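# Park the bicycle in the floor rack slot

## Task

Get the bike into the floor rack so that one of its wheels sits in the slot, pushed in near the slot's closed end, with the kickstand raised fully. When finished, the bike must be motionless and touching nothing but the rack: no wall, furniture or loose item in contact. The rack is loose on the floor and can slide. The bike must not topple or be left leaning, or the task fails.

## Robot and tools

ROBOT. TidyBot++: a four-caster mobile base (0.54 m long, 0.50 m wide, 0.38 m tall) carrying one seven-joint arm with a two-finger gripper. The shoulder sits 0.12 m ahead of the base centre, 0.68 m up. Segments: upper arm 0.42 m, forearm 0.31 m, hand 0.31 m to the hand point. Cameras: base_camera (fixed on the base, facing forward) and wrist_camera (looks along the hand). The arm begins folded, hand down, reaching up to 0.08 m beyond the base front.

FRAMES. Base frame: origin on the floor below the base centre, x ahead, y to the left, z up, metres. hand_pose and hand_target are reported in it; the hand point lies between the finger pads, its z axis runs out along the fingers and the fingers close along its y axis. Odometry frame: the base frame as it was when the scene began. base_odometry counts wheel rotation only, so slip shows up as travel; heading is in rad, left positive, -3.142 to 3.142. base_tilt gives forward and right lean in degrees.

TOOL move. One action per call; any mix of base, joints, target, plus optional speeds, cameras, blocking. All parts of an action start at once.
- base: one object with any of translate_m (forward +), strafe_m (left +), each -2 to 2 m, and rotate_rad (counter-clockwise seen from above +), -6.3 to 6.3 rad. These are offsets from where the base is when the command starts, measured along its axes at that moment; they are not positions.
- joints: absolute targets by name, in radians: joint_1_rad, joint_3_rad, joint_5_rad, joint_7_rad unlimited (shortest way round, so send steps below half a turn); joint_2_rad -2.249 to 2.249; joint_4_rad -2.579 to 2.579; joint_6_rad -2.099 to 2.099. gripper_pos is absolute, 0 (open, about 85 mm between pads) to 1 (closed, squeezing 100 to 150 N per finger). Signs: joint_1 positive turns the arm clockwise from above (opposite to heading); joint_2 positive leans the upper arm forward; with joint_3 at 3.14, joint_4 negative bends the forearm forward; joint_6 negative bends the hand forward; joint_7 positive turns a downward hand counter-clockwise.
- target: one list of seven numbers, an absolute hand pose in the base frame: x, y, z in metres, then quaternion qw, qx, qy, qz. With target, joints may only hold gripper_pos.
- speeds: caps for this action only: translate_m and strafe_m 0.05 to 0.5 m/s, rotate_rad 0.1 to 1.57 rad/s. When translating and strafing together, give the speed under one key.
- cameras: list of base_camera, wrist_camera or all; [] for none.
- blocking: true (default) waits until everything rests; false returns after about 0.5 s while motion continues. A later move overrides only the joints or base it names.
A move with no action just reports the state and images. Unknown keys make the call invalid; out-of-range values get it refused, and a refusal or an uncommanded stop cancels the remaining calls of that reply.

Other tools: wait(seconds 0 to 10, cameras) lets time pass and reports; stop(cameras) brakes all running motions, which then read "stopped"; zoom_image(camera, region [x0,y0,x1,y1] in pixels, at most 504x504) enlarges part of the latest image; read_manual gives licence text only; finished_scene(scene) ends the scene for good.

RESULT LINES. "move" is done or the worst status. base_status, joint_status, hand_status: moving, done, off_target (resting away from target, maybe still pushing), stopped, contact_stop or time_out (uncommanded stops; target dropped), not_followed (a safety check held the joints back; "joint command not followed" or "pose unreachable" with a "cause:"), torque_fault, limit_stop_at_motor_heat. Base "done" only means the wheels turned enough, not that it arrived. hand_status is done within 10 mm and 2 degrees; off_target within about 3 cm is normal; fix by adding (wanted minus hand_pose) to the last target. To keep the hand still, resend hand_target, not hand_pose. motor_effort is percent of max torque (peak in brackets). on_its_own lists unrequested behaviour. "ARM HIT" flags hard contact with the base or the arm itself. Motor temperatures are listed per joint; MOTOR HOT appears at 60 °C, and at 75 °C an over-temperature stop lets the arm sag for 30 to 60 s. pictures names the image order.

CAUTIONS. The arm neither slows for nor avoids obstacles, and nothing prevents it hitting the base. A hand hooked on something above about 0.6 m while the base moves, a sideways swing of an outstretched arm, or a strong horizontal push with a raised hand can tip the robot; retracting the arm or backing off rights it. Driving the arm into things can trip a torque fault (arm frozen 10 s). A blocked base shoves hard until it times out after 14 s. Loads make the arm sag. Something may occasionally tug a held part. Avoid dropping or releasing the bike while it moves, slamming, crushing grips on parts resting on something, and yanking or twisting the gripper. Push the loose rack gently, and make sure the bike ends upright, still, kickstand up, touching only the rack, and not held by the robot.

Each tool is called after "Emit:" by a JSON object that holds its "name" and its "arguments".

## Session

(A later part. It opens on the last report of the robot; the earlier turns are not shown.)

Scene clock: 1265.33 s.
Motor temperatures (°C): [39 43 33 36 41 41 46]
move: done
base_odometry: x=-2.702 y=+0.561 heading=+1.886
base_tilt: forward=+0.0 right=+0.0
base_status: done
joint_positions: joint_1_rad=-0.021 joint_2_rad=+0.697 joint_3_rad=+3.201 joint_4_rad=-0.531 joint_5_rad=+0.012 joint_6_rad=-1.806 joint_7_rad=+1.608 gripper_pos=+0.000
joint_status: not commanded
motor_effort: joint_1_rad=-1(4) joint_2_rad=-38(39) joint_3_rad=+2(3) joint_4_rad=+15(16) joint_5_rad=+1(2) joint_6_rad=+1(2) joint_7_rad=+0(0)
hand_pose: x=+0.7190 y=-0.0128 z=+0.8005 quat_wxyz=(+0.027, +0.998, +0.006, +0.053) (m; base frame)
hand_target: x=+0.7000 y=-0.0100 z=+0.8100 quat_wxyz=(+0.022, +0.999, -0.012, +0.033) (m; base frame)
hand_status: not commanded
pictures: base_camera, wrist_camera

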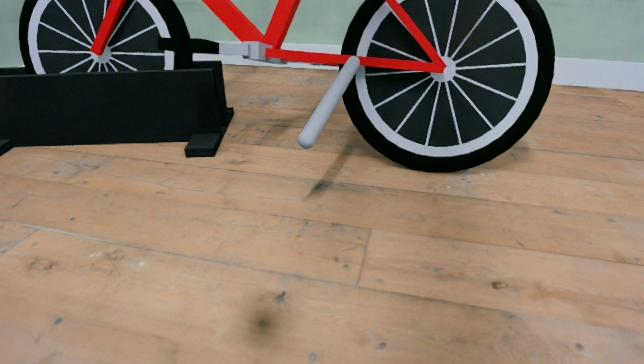

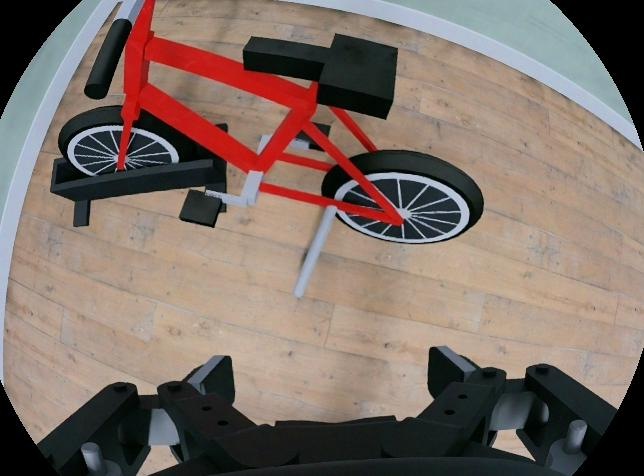

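Emit:
{"name": "move", "arguments": {"target": [0.55, 0.08, 0.35, 0.0, 1.0, 0.0, 0.0], "joints": {"gripper_pos":1.0}}}

Emit:
{"name": "move", "arguments": {"base": {"translate_m":0.13}, "speeds": {"translate_m":0.15}}}

Scene clock: 1285.73 s.
Motor temperatures (°C): [39 42 33 36 41 41 46]
move: off_target
base_odometry: x=-2.702 y=+0.561 heading=+1.886
base_tilt: forward=-0.1 right=+0.0
base_status: not commanded
joint_positions: joint_1_rad=-0.189 joint_2_rad=+0.855 joint_3_rad=+3.190 joint_4_rad=-1.865 joint_5_rad=+0.011 joint_6_rad=-0.459 joint_7_rad=+1.526 gripper_pos=+0.999
joint_status: all done
motor_effort: joint_1_rad=-1(2) joint_2_rad=-33(41) joint_3_rad=+1(3) joint_4_rad=+5(15) joint_5_rad=+0(1) joint_6_rad=+0(2) joint_7_rad=+0(0)
hand_pose: x=+0.5501 y=+0.0563 z=+0.3598 quat_wxyz=(+0.022, +0.998, +0.060, -0.017) (m; base frame)
hand_target: x=+0.5500 y=+0.0800 z=+0.3500 quat_wxyz=(+0.000, +1.000, +0.000, +0.000) (m; base frame)
hand_status: off_target (0.026 m and 7.6 deg from the pose sent, 0.490 m and 6.9 deg at the start)
pictures: base_camera, wrist_camera

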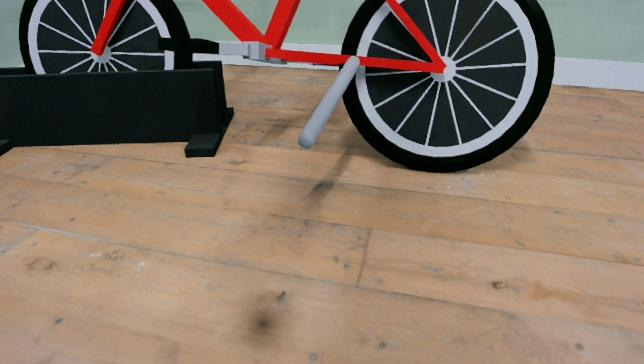

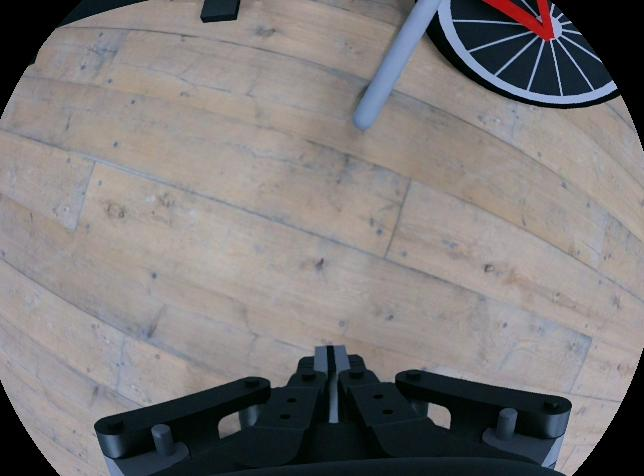

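Scene clock: 1287.23 s.
Motor temperatures (°C): [39 42 33 36 41 41 46]
move: done
base_odometry: x=-2.742 y=+0.685 heading=+1.886
base_tilt: forward=+0.0 right=+0.0
base_status: done
joint_positions: joint_1_rad=-0.191 joint_2_rad=+0.857 joint_3_rad=+3.189 joint_4_rad=-1.871 joint_5_rad=+0.010 joint_6_rad=-0.452 joint_7_rad=+1.525 gripper_pos=+0.999
joint_status: not commanded
motor_effort: joint_1_rad=-1(2) joint_2_rad=-33(34) joint_3_rad=+2(2) joint_4_rad=+5(7) joint_5_rad=+0(1) joint_6_rad=+0(2) joint_7_rad=+0(1)
hand_pose: x=+0.5482 y=+0.0574 z=+0.3584 quat_wxyz=(+0.022, +0.998, +0.061, -0.017) (m; base frame)
hand_target: x=+0.5500 y=+0.0800 z=+0.3500 quat_wxyz=(+0.000, +1.000, +0.000, +0.000) (m; base frame)
hand_status: not commanded
pictures: base_camera, wrist_camera

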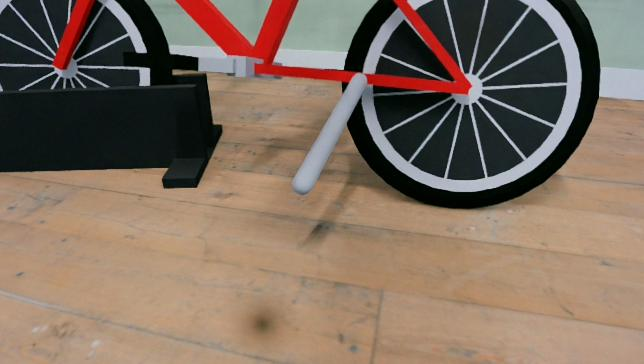

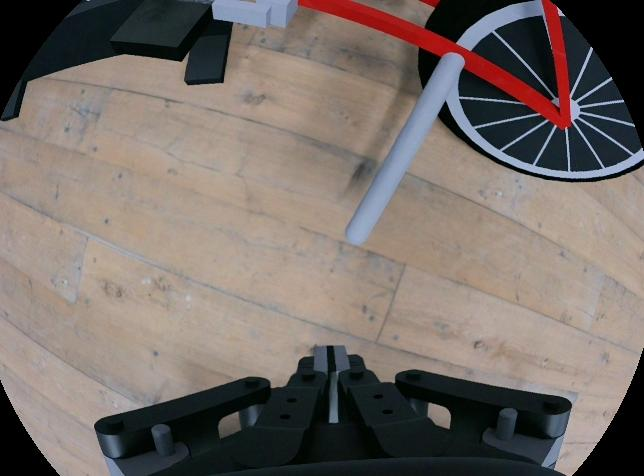

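Emit:
{"name": "move", "arguments": {"target": [0.68, 0.10, 0.13, 0.0, 1.0, 0.0, 0.0]}}

Scene clock: 1296.33 s.
Motor temperatures (°C): [39 42 33 36 41 41 46]
move: off_target
base_odometry: x=-2.742 y=+0.685 heading=+1.886
base_tilt: forward=+0.0 right=+0.0
base_status: not commanded
joint_positions: joint_1_rad=-0.191 joint_2_rad=+1.479 joint_3_rad=+3.189 joint_4_rad=-1.184 joint_5_rad=+0.007 joint_6_rad=-0.452 joint_7_rad=+1.520 gripper_pos=+0.999
joint_status: not commanded
motor_effort: joint_1_rad=-1(1) joint_2_rad=-43(45) joint_3_rad=+2(2) joint_4_rad=+6(7) joint_5_rad=+0(1) joint_6_rad=+1(1) joint_7_rad=+0(0)
hand_pose: x=+0.6855 y=+0.0808 z=+0.1300 quat_wxyz=(+0.023, +0.997, +0.071, +0.016) (m; base frame)
hand_target: x=+0.6800 y=+0.1000 z=+0.1300 quat_wxyz=(+0.000, +1.000, +0.000, +0.000) (m; base frame)
hand_status: off_target (0.020 m and 8.8 deg from the pose sent, 0.267 m and 7.7 deg at the start)
pictures: base_camera, wrist_camera

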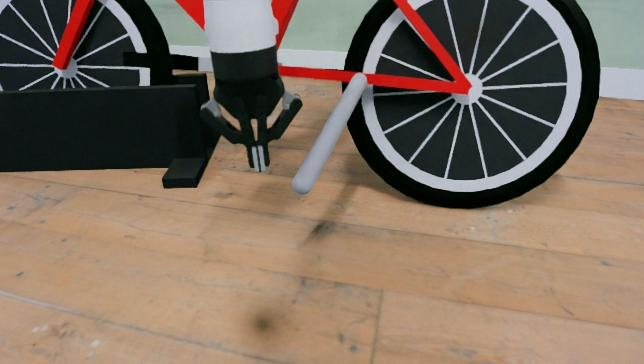

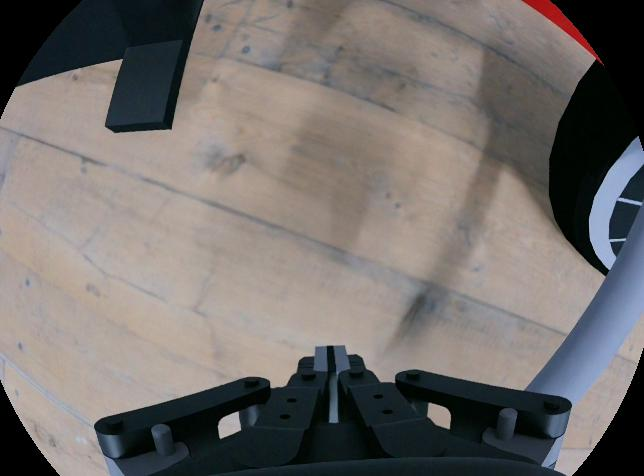

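Emit:
{"name": "move", "arguments": {"base": {"strafe_m":-0.10}, "speeds": {"strafe_m":0.08}}}

Scene clock: 1303.40 s.
Motor temperatures (°C): [39 42 33 36 41 41 46]
move: done
base_odometry: x=-2.647 y=+0.716 heading=+1.886
base_tilt: forward=+0.0 right=+0.0
base_status: done
joint_positions: joint_1_rad=-0.197 joint_2_rad=+1.491 joint_3_rad=+3.165 joint_4_rad=-1.157 joint_5_rad=-0.004 joint_6_rad=-0.452 joint_7_rad=+1.518 gripper_pos=+0.999
joint_status: not commanded
motor_effort: joint_1_rad=+0(5) joint_2_rad=-44(45) joint_3_rad=+1(7) joint_4_rad=+6(8) joint_5_rad=+0(2) joint_6_rad=+0(2) joint_7_rad=+0(1)
hand_pose: x=+0.6915 y=+0.1017 z=+0.1273 quat_wxyz=(+0.008, +0.997, +0.069, +0.022) (m; base frame)
hand_target: x=+0.6800 y=+0.1000 z=+0.1300 quat_wxyz=(+0.000, +1.000, +0.000, +0.000) (m; base frame)
hand_status: not commanded
pictures: base_camera, wrist_camera

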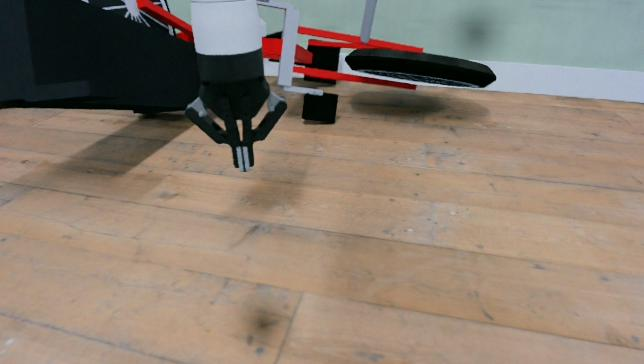

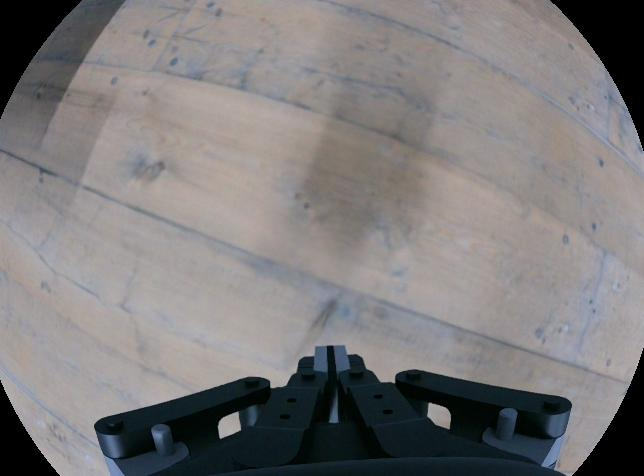

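Emit:
{"name": "move", "arguments": {"base": {"translate_m":-0.35}, "speeds": {"translate_m":0.2}, "cameras": []}}

Emit:
{"name": "move", "arguments": {"joints": {"joint_1_rad":0,"joint_2_rad":-0.35,"joint_3_rad":3.14,"joint_4_rad":-2.4,"joint_5_rad":0,"joint_6_rad":0.4,"joint_7_rad":1.57,"gripper_pos":0}}}

Scene clock: 1309.97 s.
Motor temperatures (°C): [39 42 33 36 41 41 46]
move: done
base_odometry: x=-2.539 y=+0.383 heading=+1.886
base_tilt: forward=+0.0 right=+0.0
base_status: done
joint_positions: joint_1_rad=-0.196 joint_2_rad=+1.491 joint_3_rad=+3.165 joint_4_rad=-1.157 joint_5_rad=-0.004 joint_6_rad=-0.452 joint_7_rad=+1.518 gripper_pos=+0.999
joint_status: not commanded
motor_effort: joint_1_rad=-1(2) joint_2_rad=-44(45) joint_3_rad=+2(2) joint_4_rad=+7(8) joint_5_rad=+0(1) joint_6_rad=+1(2) joint_7_rad=+0(0)
hand_pose: x=+0.6916 y=+0.1013 z=+0.1273 quat_wxyz=(+0.008, +0.997, +0.069, +0.022) (m; base frame)
hand_target: x=+0.6800 y=+0.1000 z=+0.1300 quat_wxyz=(+0.000, +1.000, +0.000, +0.000) (m; base frame)
hand_status: not commanded
pictures: none
No camera images: "cameras" was empty.

Scene clock: 1312.97 s.
Motor temperatures (°C): [39 42 33 36 41 41 46]
move: done
base_odometry: x=-2.539 y=+0.383 heading=+1.886
base_tilt: forward=-0.1 right=+0.1
base_status: not commanded
joint_positions: joint_1_rad=-0.013 joint_2_rad=-0.333 joint_3_rad=+3.159 joint_4_rad=-2.370 joint_5_rad=-0.004 joint_6_rad=+0.311 joint_7_rad=+1.518 gripper_pos=+0.000
joint_status: all done
motor_effort: joint_1_rad=-1(2) joint_2_rad=-7(47) joint_3_rad=+2(3) joint_4_rad=+18(19) joint_5_rad=+0(2) joint_6_rad=+9(10) joint_7_rad=+0(1)
hand_pose: x=+0.5701 y=-0.0018 z=+0.8899 quat_wxyz=(-0.019, +0.759, -0.025, +0.650) (m; base frame)
hand_target: x=+0.5640 y=+0.0021 z=+0.9075 quat_wxyz=(-0.001, +0.735, +0.000, +0.679) (m; base frame)
hand_status: not commanded
pictures: base_camera, wrist_camera

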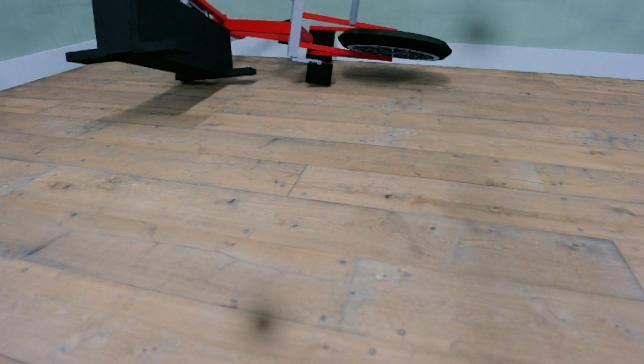

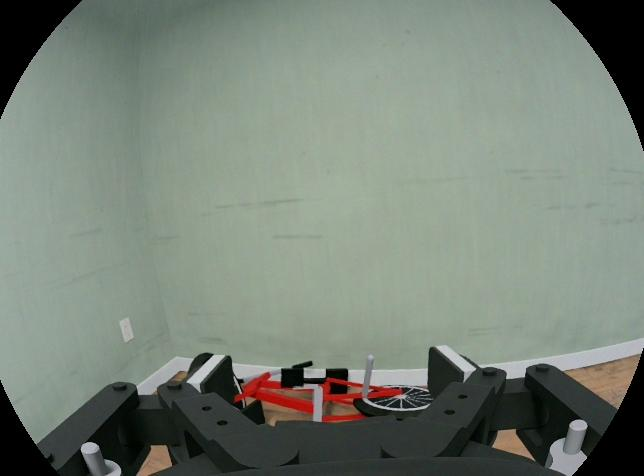

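Emit:
{"name": "move", "arguments": {"joints": {"joint_6_rad":-0.35}}}

Emit:
{"name": "zoom_image", "arguments": {"camera": "wrist_camera", "region": [120, 100, 520, 360]}}

Scene clock: 1317.43 s.
Motor temperatures (°C): [39 42 33 36 41 41 46]
move: done
base_odometry: x=-2.539 y=+0.383 heading=+1.886
base_tilt: forward=+0.0 right=+0.1
base_status: not commanded
joint_positions: joint_1_rad=-0.013 joint_2_rad=-0.334 joint_3_rad=+3.159 joint_4_rad=-2.382 joint_5_rad=-0.004 joint_6_rad=-0.289 joint_7_rad=+1.518 gripper_pos=+0.000
joint_status: all done
motor_effort: joint_1_rad=-1(1) joint_2_rad=-5(7) joint_3_rad=+2(2) joint_4_rad=+17(20) joint_5_rad=+0(1) joint_6_rad=+7(10) joint_7_rad=+0(0)
hand_pose: x=+0.4847 y=+0.0002 z=+0.7190 quat_wxyz=(-0.014, +0.920, -0.029, +0.391) (m; base frame)
hand_target: x=+0.4639 y=+0.0019 z=+0.7026 quat_wxyz=(+0.000, +0.932, +0.000, +0.362) (m; base frame)
hand_status: not commanded
pictures: base_camera, wrist_camera

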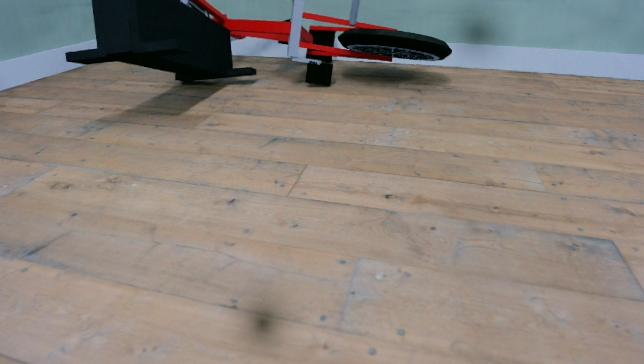

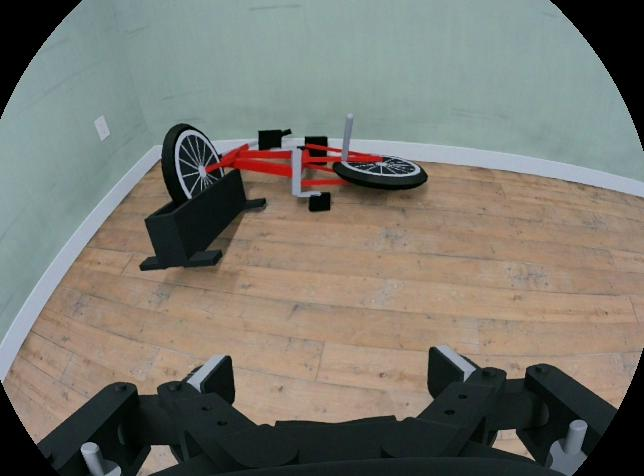

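Scaled by 1.260.

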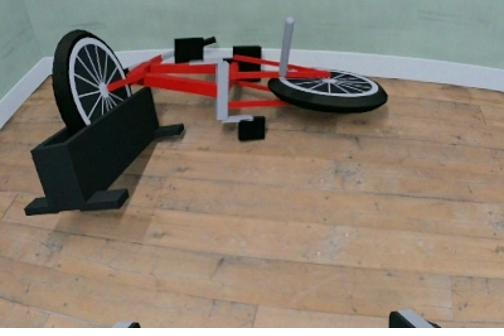

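Emit:
{"name": "move", "arguments": {"base": {"translate_m":0.6}, "speeds": {"translate_m":0.3}, "joints": {"joint_6_rad":-0.6}}}

Emit:
{"name": "zoom_image", "arguments": {"camera": "wrist_camera", "region": [80, 0, 560, 360]}}

Scene clock: 1336.00 s.
Motor temperatures (°C): [39 41 33 36 41 41 46]
move: done
base_odometry: x=-2.725 y=+0.954 heading=+1.886
base_tilt: forward=+0.0 right=+0.0
base_status: done
joint_positions: joint_1_rad=-0.011 joint_2_rad=-0.342 joint_3_rad=+3.156 joint_4_rad=-2.393 joint_5_rad=-0.004 joint_6_rad=-0.547 joint_7_rad=+1.518 gripper_pos=+0.000
joint_status: all done
motor_effort: joint_1_rad=+0(1) joint_2_rad=-4(7) joint_3_rad=+2(3) joint_4_rad=+16(19) joint_5_rad=+0(1) joint_6_rad=+4(7) joint_7_rad=+0(0)
hand_pose: x=+0.4177 y=+0.0014 z=+0.6665 quat_wxyz=(-0.011, +0.963, -0.029, +0.268) (m; base frame)
hand_target: x=+0.4006 y=+0.0018 z=+0.6577 quat_wxyz=(+0.000, +0.970, +0.000, +0.243) (m; base frame)
hand_status: not commanded
pictures: base_camera, wrist_camera

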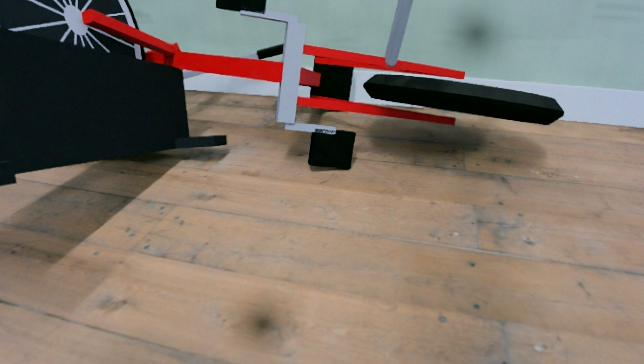

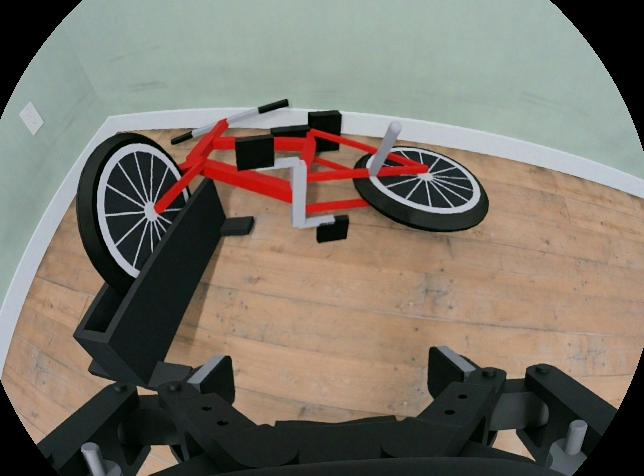

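Scaled by 1.050.

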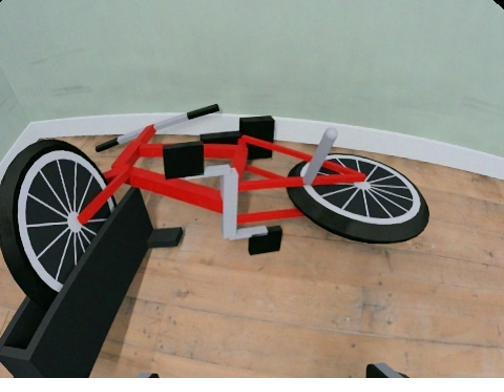

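Emit:
{"name": "move", "arguments": {"base": {"strafe_m":0.3}, "speeds": {"strafe_m":0.25}, "target": [0.53, 0.2, 0.45, 0, 0.8916, 0.4529, 0]}}

Emit:
{"name": "zoom_image", "arguments": {"camera": "wrist_camera", "region": [80, 0, 560, 400]}}

Scene clock: 1388.73 s.
Motor temperatures (°C): [39 40 33 36 41 41 46]
move: off_target
base_odometry: x=-3.010 y=+0.861 heading=+1.886
base_tilt: forward=-0.1 right=-0.1
base_status: done
joint_positions: joint_1_rad=-0.311 joint_2_rad=+0.683 joint_3_rad=+2.971 joint_4_rad=-1.823 joint_5_rad=+0.120 joint_6_rad=-0.594 joint_7_rad=+1.808 gripper_pos=+0.000
joint_status: not commanded
motor_effort: joint_1_rad=-1(2) joint_2_rad=-32(33) joint_3_rad=-1(2) joint_4_rad=+9(16) joint_5_rad=+0(1) joint_6_rad=+0(6) joint_7_rad=+0(0)
hand_pose: x=+0.5375 y=+0.2051 z=+0.4489 quat_wxyz=(-0.021, +0.925, +0.378, +0.025) (m; base frame)
hand_target: x=+0.5300 y=+0.2000 z=+0.4500 quat_wxyz=(+0.000, +0.892, +0.453, +0.000) (m; base frame)
hand_status: off_target (0.009 m and 10.1 deg from the pose sent, 0.315 m and 64.5 deg at the start)
pictures: base_camera, wrist_camera

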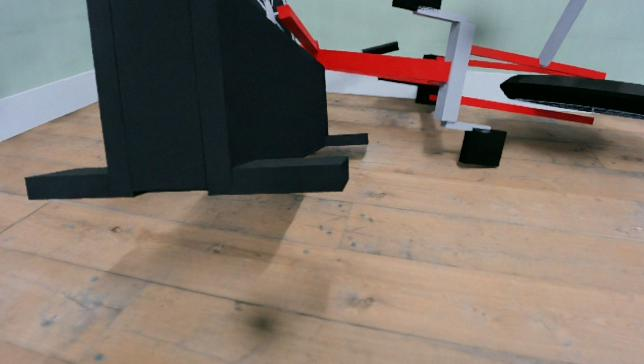

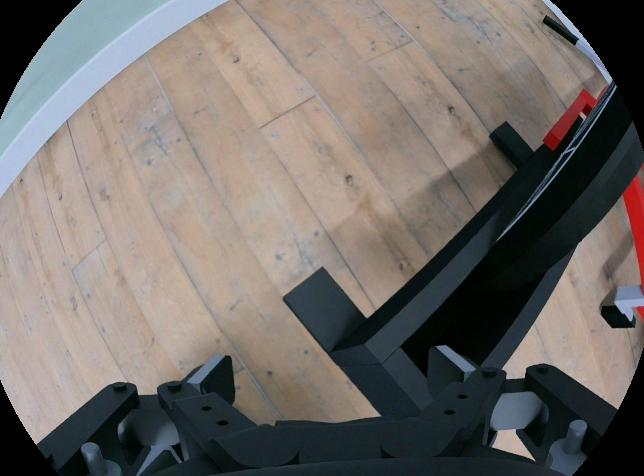

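Scaled by 1.050.

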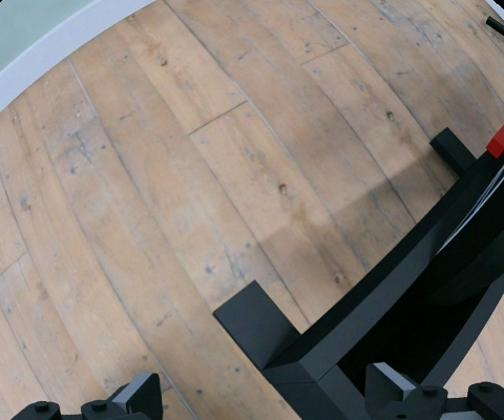

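Emit:
{"name": "move", "arguments": {"joints": {"joint_1_rad":0,"joint_2_rad":-0.35,"joint_3_rad":3.14,"joint_4_rad":-2.2,"joint_5_rad":0,"joint_6_rad":-0.75,"joint_7_rad":1.57}}}

Emit:
{"name": "zoom_image", "arguments": {"camera": "wrist_camera", "region": [120, 100, 520, 380]}}

Emit:
{"name": "zoom_image", "arguments": {"camera": "base_camera", "region": [0, 0, 400, 260]}}

Scene clock: 1405.40 s.
Motor temperatures (°C): [39 40 33 36 41 41 46]
move: done
base_odometry: x=-3.010 y=+0.861 heading=+1.886
base_tilt: forward=-0.1 right=-0.1
base_status: not commanded
joint_positions: joint_1_rad=-0.012 joint_2_rad=-0.332 joint_3_rad=+3.122 joint_4_rad=-2.170 joint_5_rad=+0.074 joint_6_rad=-0.679 joint_7_rad=+1.650 gripper_pos=+0.000
joint_status: all done
motor_effort: joint_1_rad=-1(2) joint_2_rad=-6(34) joint_3_rad=+2(3) joint_4_rad=+18(19) joint_5_rad=+0(2) joint_6_rad=+6(6) joint_7_rad=+0(1)
hand_pose: x=+0.4670 y=-0.0018 z=+0.7443 quat_wxyz=(+0.041, +0.948, +0.073, +0.306) (m; base frame)
hand_target: x=+0.4374 y=+0.0018 z=+0.7237 quat_wxyz=(+0.000, +0.964, +0.000, +0.268) (m; base frame)
hand_status: not commanded
pictures: base_camera, wrist_camera

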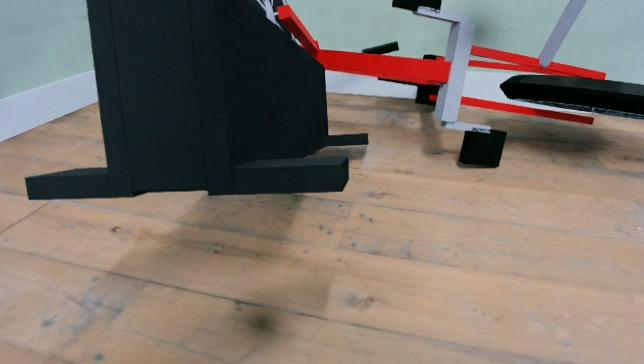

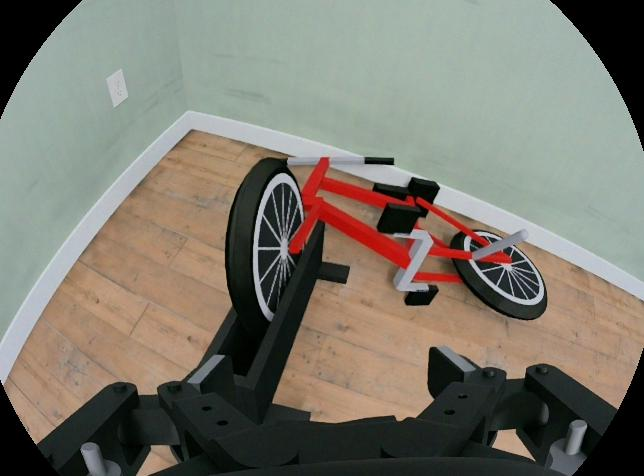

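Scaled by 1.260.

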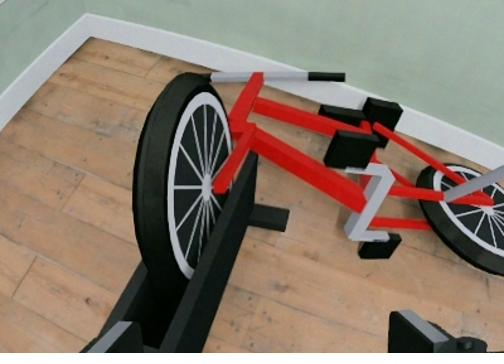

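Scaled by 1.260.

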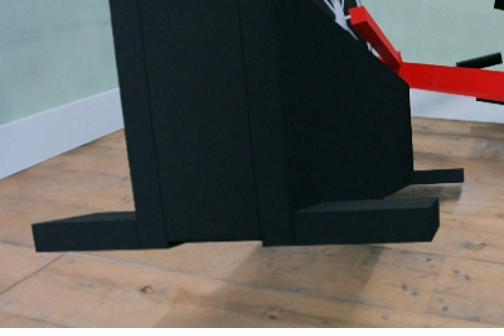

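Emit:
{"name": "move", "arguments": {"target": [0.52, 0.11, 0.50, 0, 0.7712, 0.6365, 0]}}

Emit:
{"name": "zoom_image", "arguments": {"camera": "wrist_camera", "region": [120, 140, 560, 440]}}

Scene clock: 1436.40 s.
Motor temperatures (°C): [39 39 33 36 41 41 46]
move: off_target
base_odometry: x=-3.010 y=+0.861 heading=+1.886
base_tilt: forward=+0.0 right=-0.1
base_status: not commanded
joint_positions: joint_1_rad=-0.020 joint_2_rad=+0.537 joint_3_rad=+2.829 joint_4_rad=-1.920 joint_5_rad=+0.180 joint_6_rad=-0.680 joint_7_rad=+2.366 gripper_pos=+0.000
joint_status: not commanded
motor_effort: joint_1_rad=-1(2) joint_2_rad=-27(28) joint_3_rad=-1(2) joint_4_rad=+10(18) joint_5_rad=+0(1) joint_6_rad=+0(6) joint_7_rad=+0(0)
hand_pose: x=+0.5218 y=+0.1159 z=+0.4985 quat_wxyz=(-0.016, +0.819, +0.573, +0.023) (m; base frame)
hand_target: x=+0.5200 y=+0.1100 z=+0.5000 quat_wxyz=(+0.000, +0.771, +0.637, +0.000) (m; base frame)
hand_status: off_target (0.006 m and 9.7 deg from the pose sent, 0.274 m and 77.8 deg at the start)
pictures: base_camera, wrist_camera

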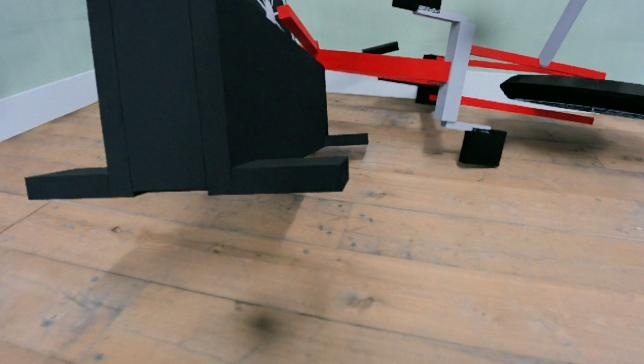

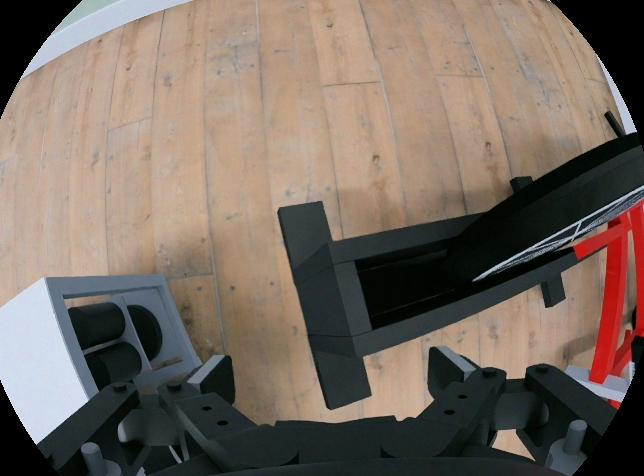

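Scaled by 1.145.

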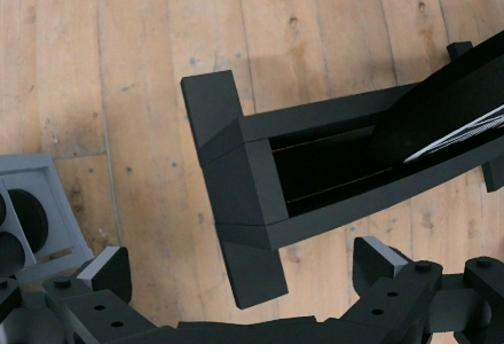

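Emit:
{"name": "move", "arguments": {"target": [0.55, 0.115, 0.40, 0, 0.6967, 0.7174, 0]}}

Emit:
{"name": "zoom_image", "arguments": {"camera": "wrist_camera", "region": [180, 200, 500, 440]}}

Scene clock: 1447.97 s.
Motor temperatures (°C): [39 39 33 36 41 41 46]
move: off_target
base_odometry: x=-3.010 y=+0.861 heading=+1.886
base_tilt: forward=-0.1 right=-0.1
base_status: not commanded
joint_positions: joint_1_rad=-0.023 joint_2_rad=+0.798 joint_3_rad=+2.825 joint_4_rad=-1.879 joint_5_rad=+0.383 joint_6_rad=-0.634 joint_7_rad=+2.424 gripper_pos=+0.000
joint_status: not commanded
motor_effort: joint_1_rad=+0(1) joint_2_rad=-31(33) joint_3_rad=-2(3) joint_4_rad=+5(10) joint_5_rad=+0(1) joint_6_rad=-1(2) joint_7_rad=+0(0)
hand_pose: x=+0.5139 y=+0.0958 z=+0.3984 quat_wxyz=(-0.024, +0.751, +0.658, -0.047) (m; base frame)
hand_target: x=+0.5500 y=+0.1150 z=+0.4000 quat_wxyz=(+0.000, +0.697, +0.717, +0.000) (m; base frame)
hand_status: off_target (0.041 m and 11.1 deg from the pose sent, 0.102 m and 21.9 deg at the start)
pictures: base_camera, wrist_camera

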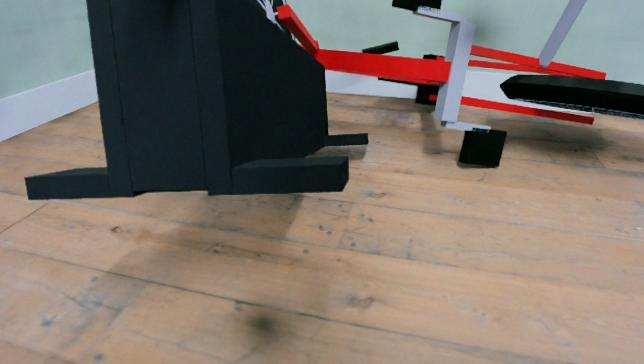

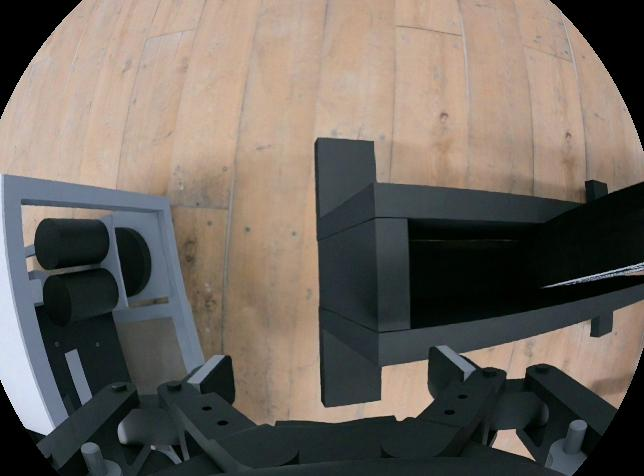

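Scaled by 1.575.

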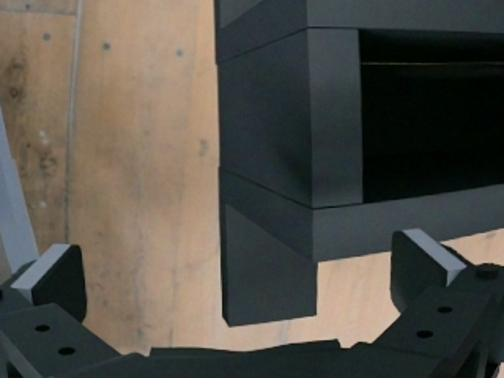

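Emit:
{"name": "move", "arguments": {"target": [0.59, 0.148, 0.36, 0, 0.6967, 0.7174, 0]}}

Emit:
{"name": "zoom_image", "arguments": {"camera": "wrist_camera", "region": [180, 200, 500, 440]}}

Scene clock: 1458.03 s.
Motor temperatures (°C): [39 39 33 36 41 41 46]
move: off_target
base_odometry: x=-3.010 y=+0.861 heading=+1.886
base_tilt: forward=-0.1 right=+0.0
base_status: not commanded
joint_positions: joint_1_rad=-0.105 joint_2_rad=+0.933 joint_3_rad=+2.825 joint_4_rad=-1.708 joint_5_rad=+0.386 joint_6_rad=-0.634 joint_7_rad=+2.425 gripper_pos=+0.000
joint_status: not commanded
motor_effort: joint_1_rad=-1(2) joint_2_rad=-35(36) joint_3_rad=-4(4) joint_4_rad=+7(8) joint_5_rad=+0(0) joint_6_rad=+0(2) joint_7_rad=+0(0)
hand_pose: x=+0.5599 y=+0.1490 z=+0.3619 quat_wxyz=(-0.028, +0.736, +0.676, -0.026) (m; base frame)
hand_target: x=+0.5900 y=+0.1480 z=+0.3600 quat_wxyz=(+0.000, +0.697, +0.717, +0.000) (m; base frame)
hand_status: off_target (0.030 m and 7.9 deg from the pose sent, 0.100 m and 11.1 deg at the start)
pictures: base_camera, wrist_camera

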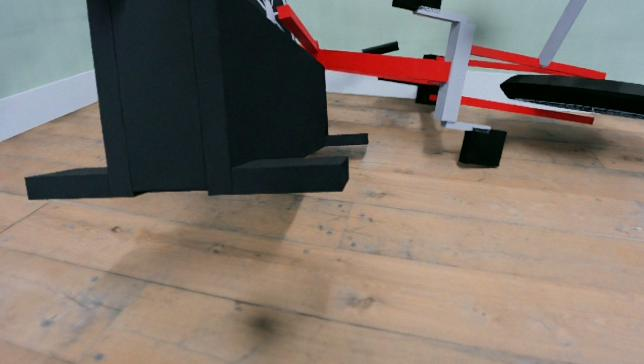

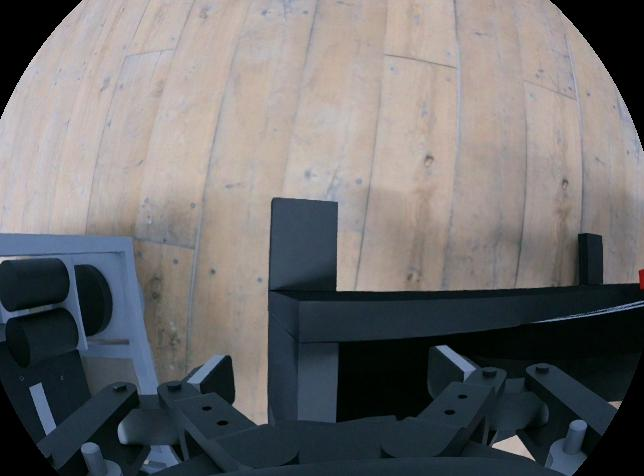

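Scaled by 1.575.

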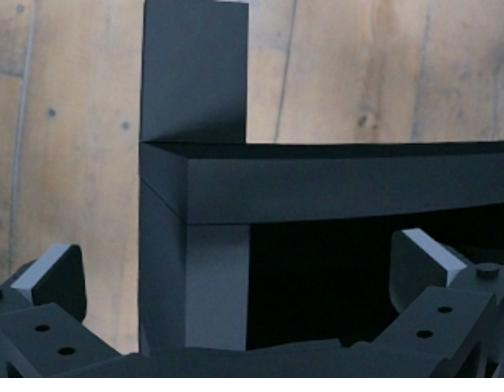

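Emit:
{"name": "move", "arguments": {"target": [0.583, 0.120, 0.325, 0, 0.6967, 0.7174, 0]}}

Emit:
{"name": "zoom_image", "arguments": {"camera": "wrist_camera", "region": [180, 200, 500, 440]}}

Scene clock: 1465.70 s.
Motor temperatures (°C): [39 39 33 36 41 41 46]
move: off_target
base_odometry: x=-3.010 y=+0.861 heading=+1.886
base_tilt: forward=+0.0 right=+0.1
base_status: not commanded
joint_positions: joint_1_rad=-0.073 joint_2_rad=+0.991 joint_3_rad=+2.846 joint_4_rad=-1.715 joint_5_rad=+0.451 joint_6_rad=-0.558 joint_7_rad=+2.425 gripper_pos=+0.000
joint_status: not commanded
motor_effort: joint_1_rad=-1(2) joint_2_rad=-36(38) joint_3_rad=-3(5) joint_4_rad=+5(6) joint_5_rad=+0(0) joint_6_rad=+0(1) joint_7_rad=+0(0)
hand_pose: x=+0.5686 y=+0.1261 z=+0.3309 quat_wxyz=(-0.019, +0.733, +0.680, -0.021) (m; base frame)
hand_target: x=+0.5830 y=+0.1200 z=+0.3250 quat_wxyz=(+0.000, +0.697, +0.717, +0.000) (m; base frame)
hand_status: off_target (0.017 m and 6.8 deg from the pose sent, 0.052 m and 7.9 deg at the start)
pictures: base_camera, wrist_camera

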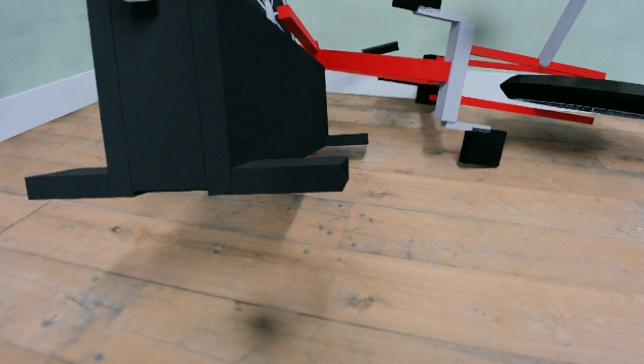

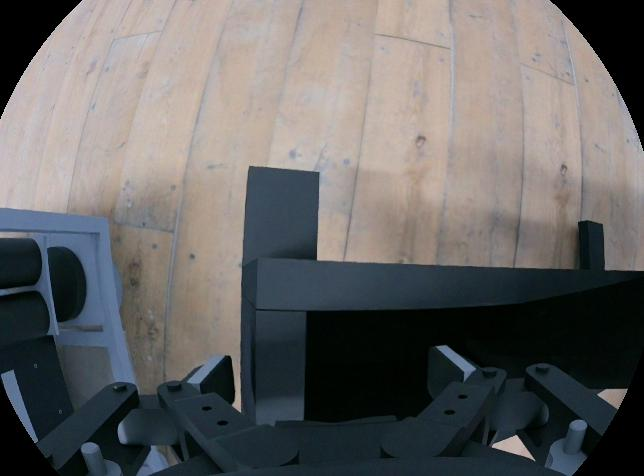

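Scaled by 1.575.

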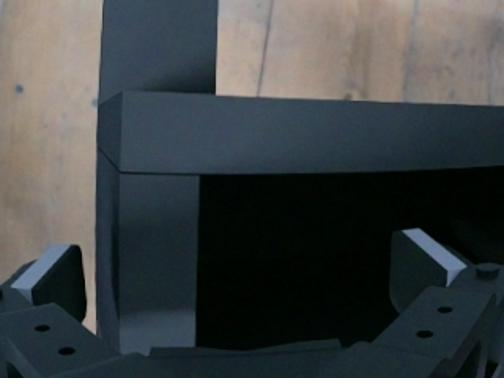

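Emit:
{"name": "move", "arguments": {"target": [0.560, 0.118, 0.300, 0, 0.6967, 0.7174, 0]}}

Emit:
{"name": "zoom_image", "arguments": {"camera": "wrist_camera", "region": [180, 200, 500, 440]}}

Scene clock: 1469.53 s.
Motor temperatures (°C): [39 39 33 36 41 41 46]
move: off_target
base_odometry: x=-3.010 y=+0.861 heading=+1.886
base_tilt: forward=+0.0 right=+0.1
base_status: not commanded
joint_positions: joint_1_rad=-0.085 joint_2_rad=+1.020 joint_3_rad=+2.878 joint_4_rad=-1.780 joint_5_rad=+0.515 joint_6_rad=-0.461 joint_7_rad=+2.424 gripper_pos=+0.000
joint_status: not commanded
motor_effort: joint_1_rad=-1(1) joint_2_rad=-35(37) joint_3_rad=-2(4) joint_4_rad=+5(6) joint_5_rad=+0(1) joint_6_rad=+0(1) joint_7_rad=+0(0)
hand_pose: x=+0.5517 y=+0.1165 z=+0.3068 quat_wxyz=(-0.014, +0.711, +0.702, -0.020) (m; base frame)
hand_target: x=+0.5600 y=+0.1180 z=+0.3000 quat_wxyz=(+0.000, +0.697, +0.717, +0.000) (m; base frame)
hand_status: off_target (0.011 m and 3.7 deg from the pose sent, 0.033 m and 6.8 deg at the start)
pictures: base_camera, wrist_camera

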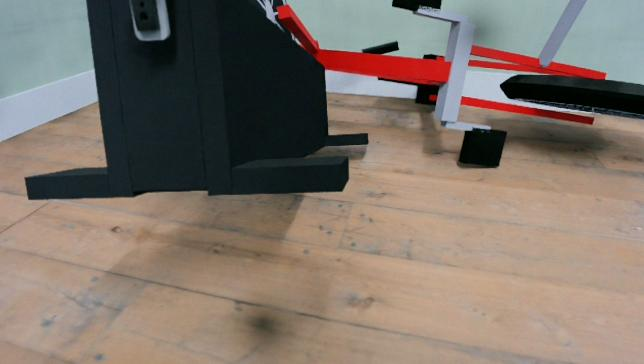

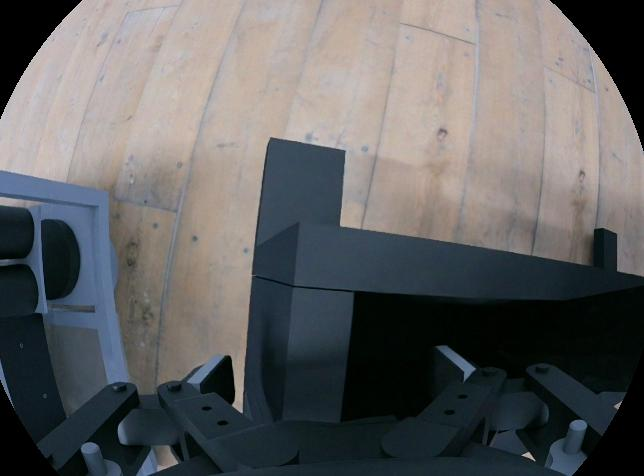

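Scaled by 1.575.

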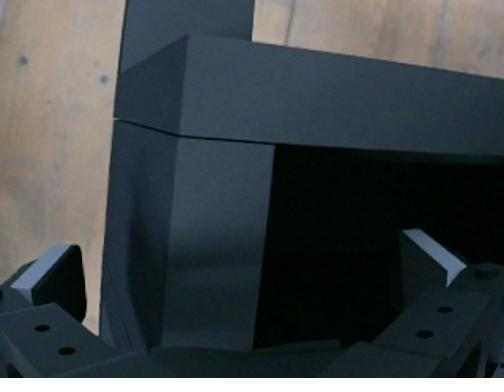

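Emit:
{"name": "move", "arguments": {"joints": {"gripper_pos":1.0}}}

Scene clock: 1473.93 s.
Motor temperatures (°C): [39 39 33 36 41 41 46]
move: off_target
base_odometry: x=-3.010 y=+0.861 heading=+1.886
base_tilt: forward=+0.0 right=+0.0
base_status: not commanded
joint_positions: joint_1_rad=-0.091 joint_2_rad=+1.065 joint_3_rad=+2.882 joint_4_rad=-1.806 joint_5_rad=+0.515 joint_6_rad=-0.461 joint_7_rad=+2.422 gripper_pos=+0.760
joint_status: gripper_pos off_target (ended at +0.760, target +1.000)
motor_effort: joint_1_rad=-2(5) joint_2_rad=-40(43) joint_3_rad=-1(5) joint_4_rad=+5(10) joint_5_rad=+7(9) joint_6_rad=+3(8) joint_7_rad=+4(4)
hand_pose: x=+0.5187 y=+0.1125 z=+0.2853 quat_wxyz=(-0.034, +0.707, +0.705, -0.050) (m; base frame)
hand_target: x=+0.5600 y=+0.1180 z=+0.3000 quat_wxyz=(+0.000, +0.697, +0.717, +0.000) (m; base frame)
hand_status: not commanded
pictures: base_camera, wrist_camera

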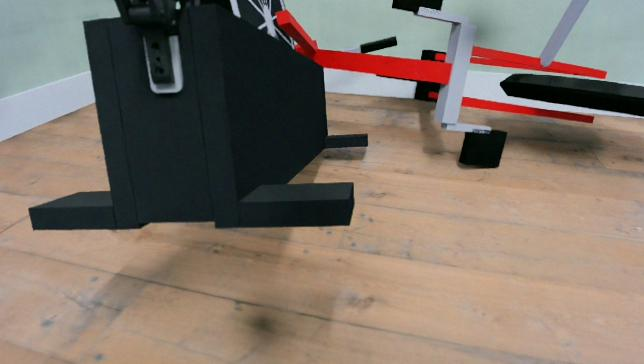

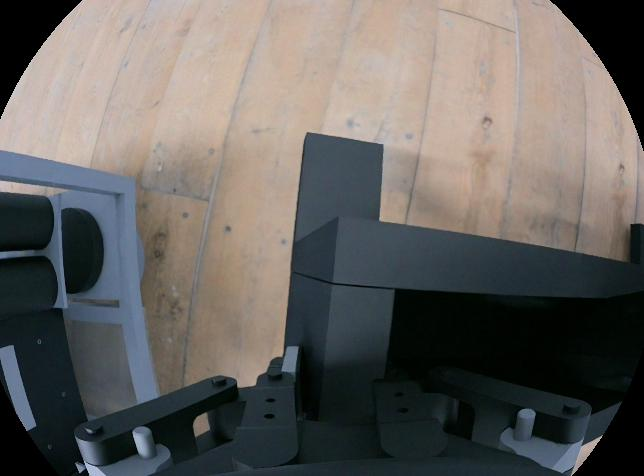

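Emit:
{"name": "move", "arguments": {"base": {"translate_m":-0.15,"strafe_m":0.02}, "speeds": {"translate_m":0.08}}}

Scene clock: 1479.53 s.
Motor temperatures (°C): [39 39 33 36 41 41 46]
move: done
base_odometry: x=-2.983 y=+0.712 heading=+1.886
base_tilt: forward=+0.0 right=+0.0
base_status: done
joint_positions: joint_1_rad=-0.075 joint_2_rad=+1.068 joint_3_rad=+2.937 joint_4_rad=-1.798 joint_5_rad=+0.565 joint_6_rad=-0.460 joint_7_rad=+2.422 gripper_pos=+0.766
joint_status: not commanded
motor_effort: joint_1_rad=-4(8) joint_2_rad=-43(44) joint_3_rad=-9(12) joint_4_rad=+1(5) joint_5_rad=-5(7) joint_6_rad=+5(8) joint_7_rad=-3(4)
hand_pose: x=+0.5329 y=+0.0720 z=+0.2810 quat_wxyz=(-0.006, +0.707, +0.704, -0.062) (m; base frame)
hand_target: x=+0.5600 y=+0.1180 z=+0.3000 quat_wxyz=(+0.000, +0.697, +0.717, +0.000) (m; base frame)
hand_status: not commanded
pictures: base_camera, wrist_camera

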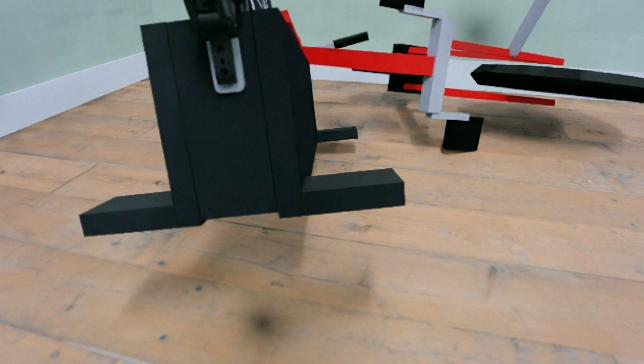

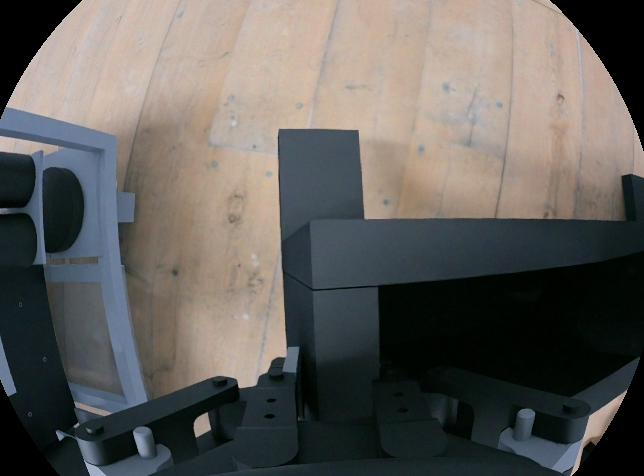

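Emit:
{"name": "move", "arguments": {"base": {"translate_m":-0.25}, "speeds": {"translate_m":0.1}}}

Scene clock: 1486.07 s.
Motor temperatures (°C): [39 39 33 36 41 41 46]
move: done
base_odometry: x=-2.905 y=+0.474 heading=+1.886
base_tilt: forward=+0.0 right=+0.0
base_status: done
joint_positions: joint_1_rad=-0.090 joint_2_rad=+1.076 joint_3_rad=+2.934 joint_4_rad=-1.788 joint_5_rad=+0.579 joint_6_rad=-0.460 joint_7_rad=+2.422 gripper_pos=+0.768
joint_status: not commanded
motor_effort: joint_1_rad=-1(6) joint_2_rad=-43(46) joint_3_rad=-8(12) joint_4_rad=+1(4) joint_5_rad=-7(9) joint_6_rad=+6(7) joint_7_rad=-6(7)
hand_pose: x=+0.5355 y=+0.0791 z=+0.2785 quat_wxyz=(-0.003, +0.697, +0.714, -0.061) (m; base frame)
hand_target: x=+0.5600 y=+0.1180 z=+0.3000 quat_wxyz=(+0.000, +0.697, +0.717, +0.000) (m; base frame)
hand_status: not commanded
pictures: base_camera, wrist_camera

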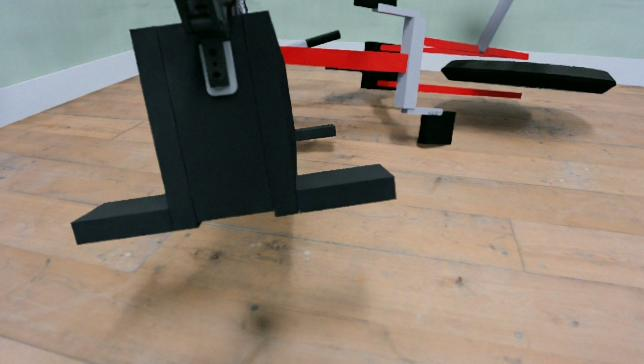

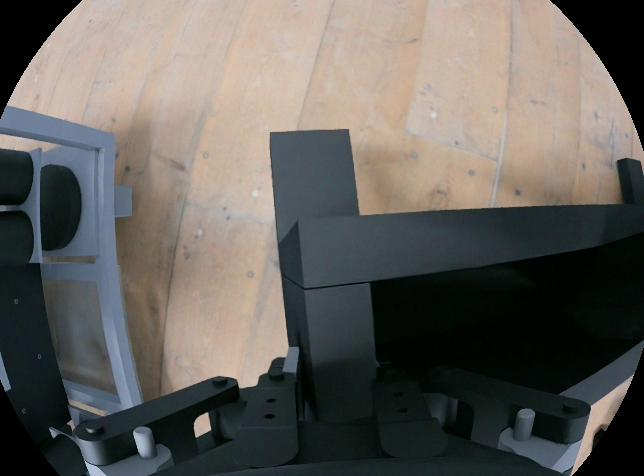

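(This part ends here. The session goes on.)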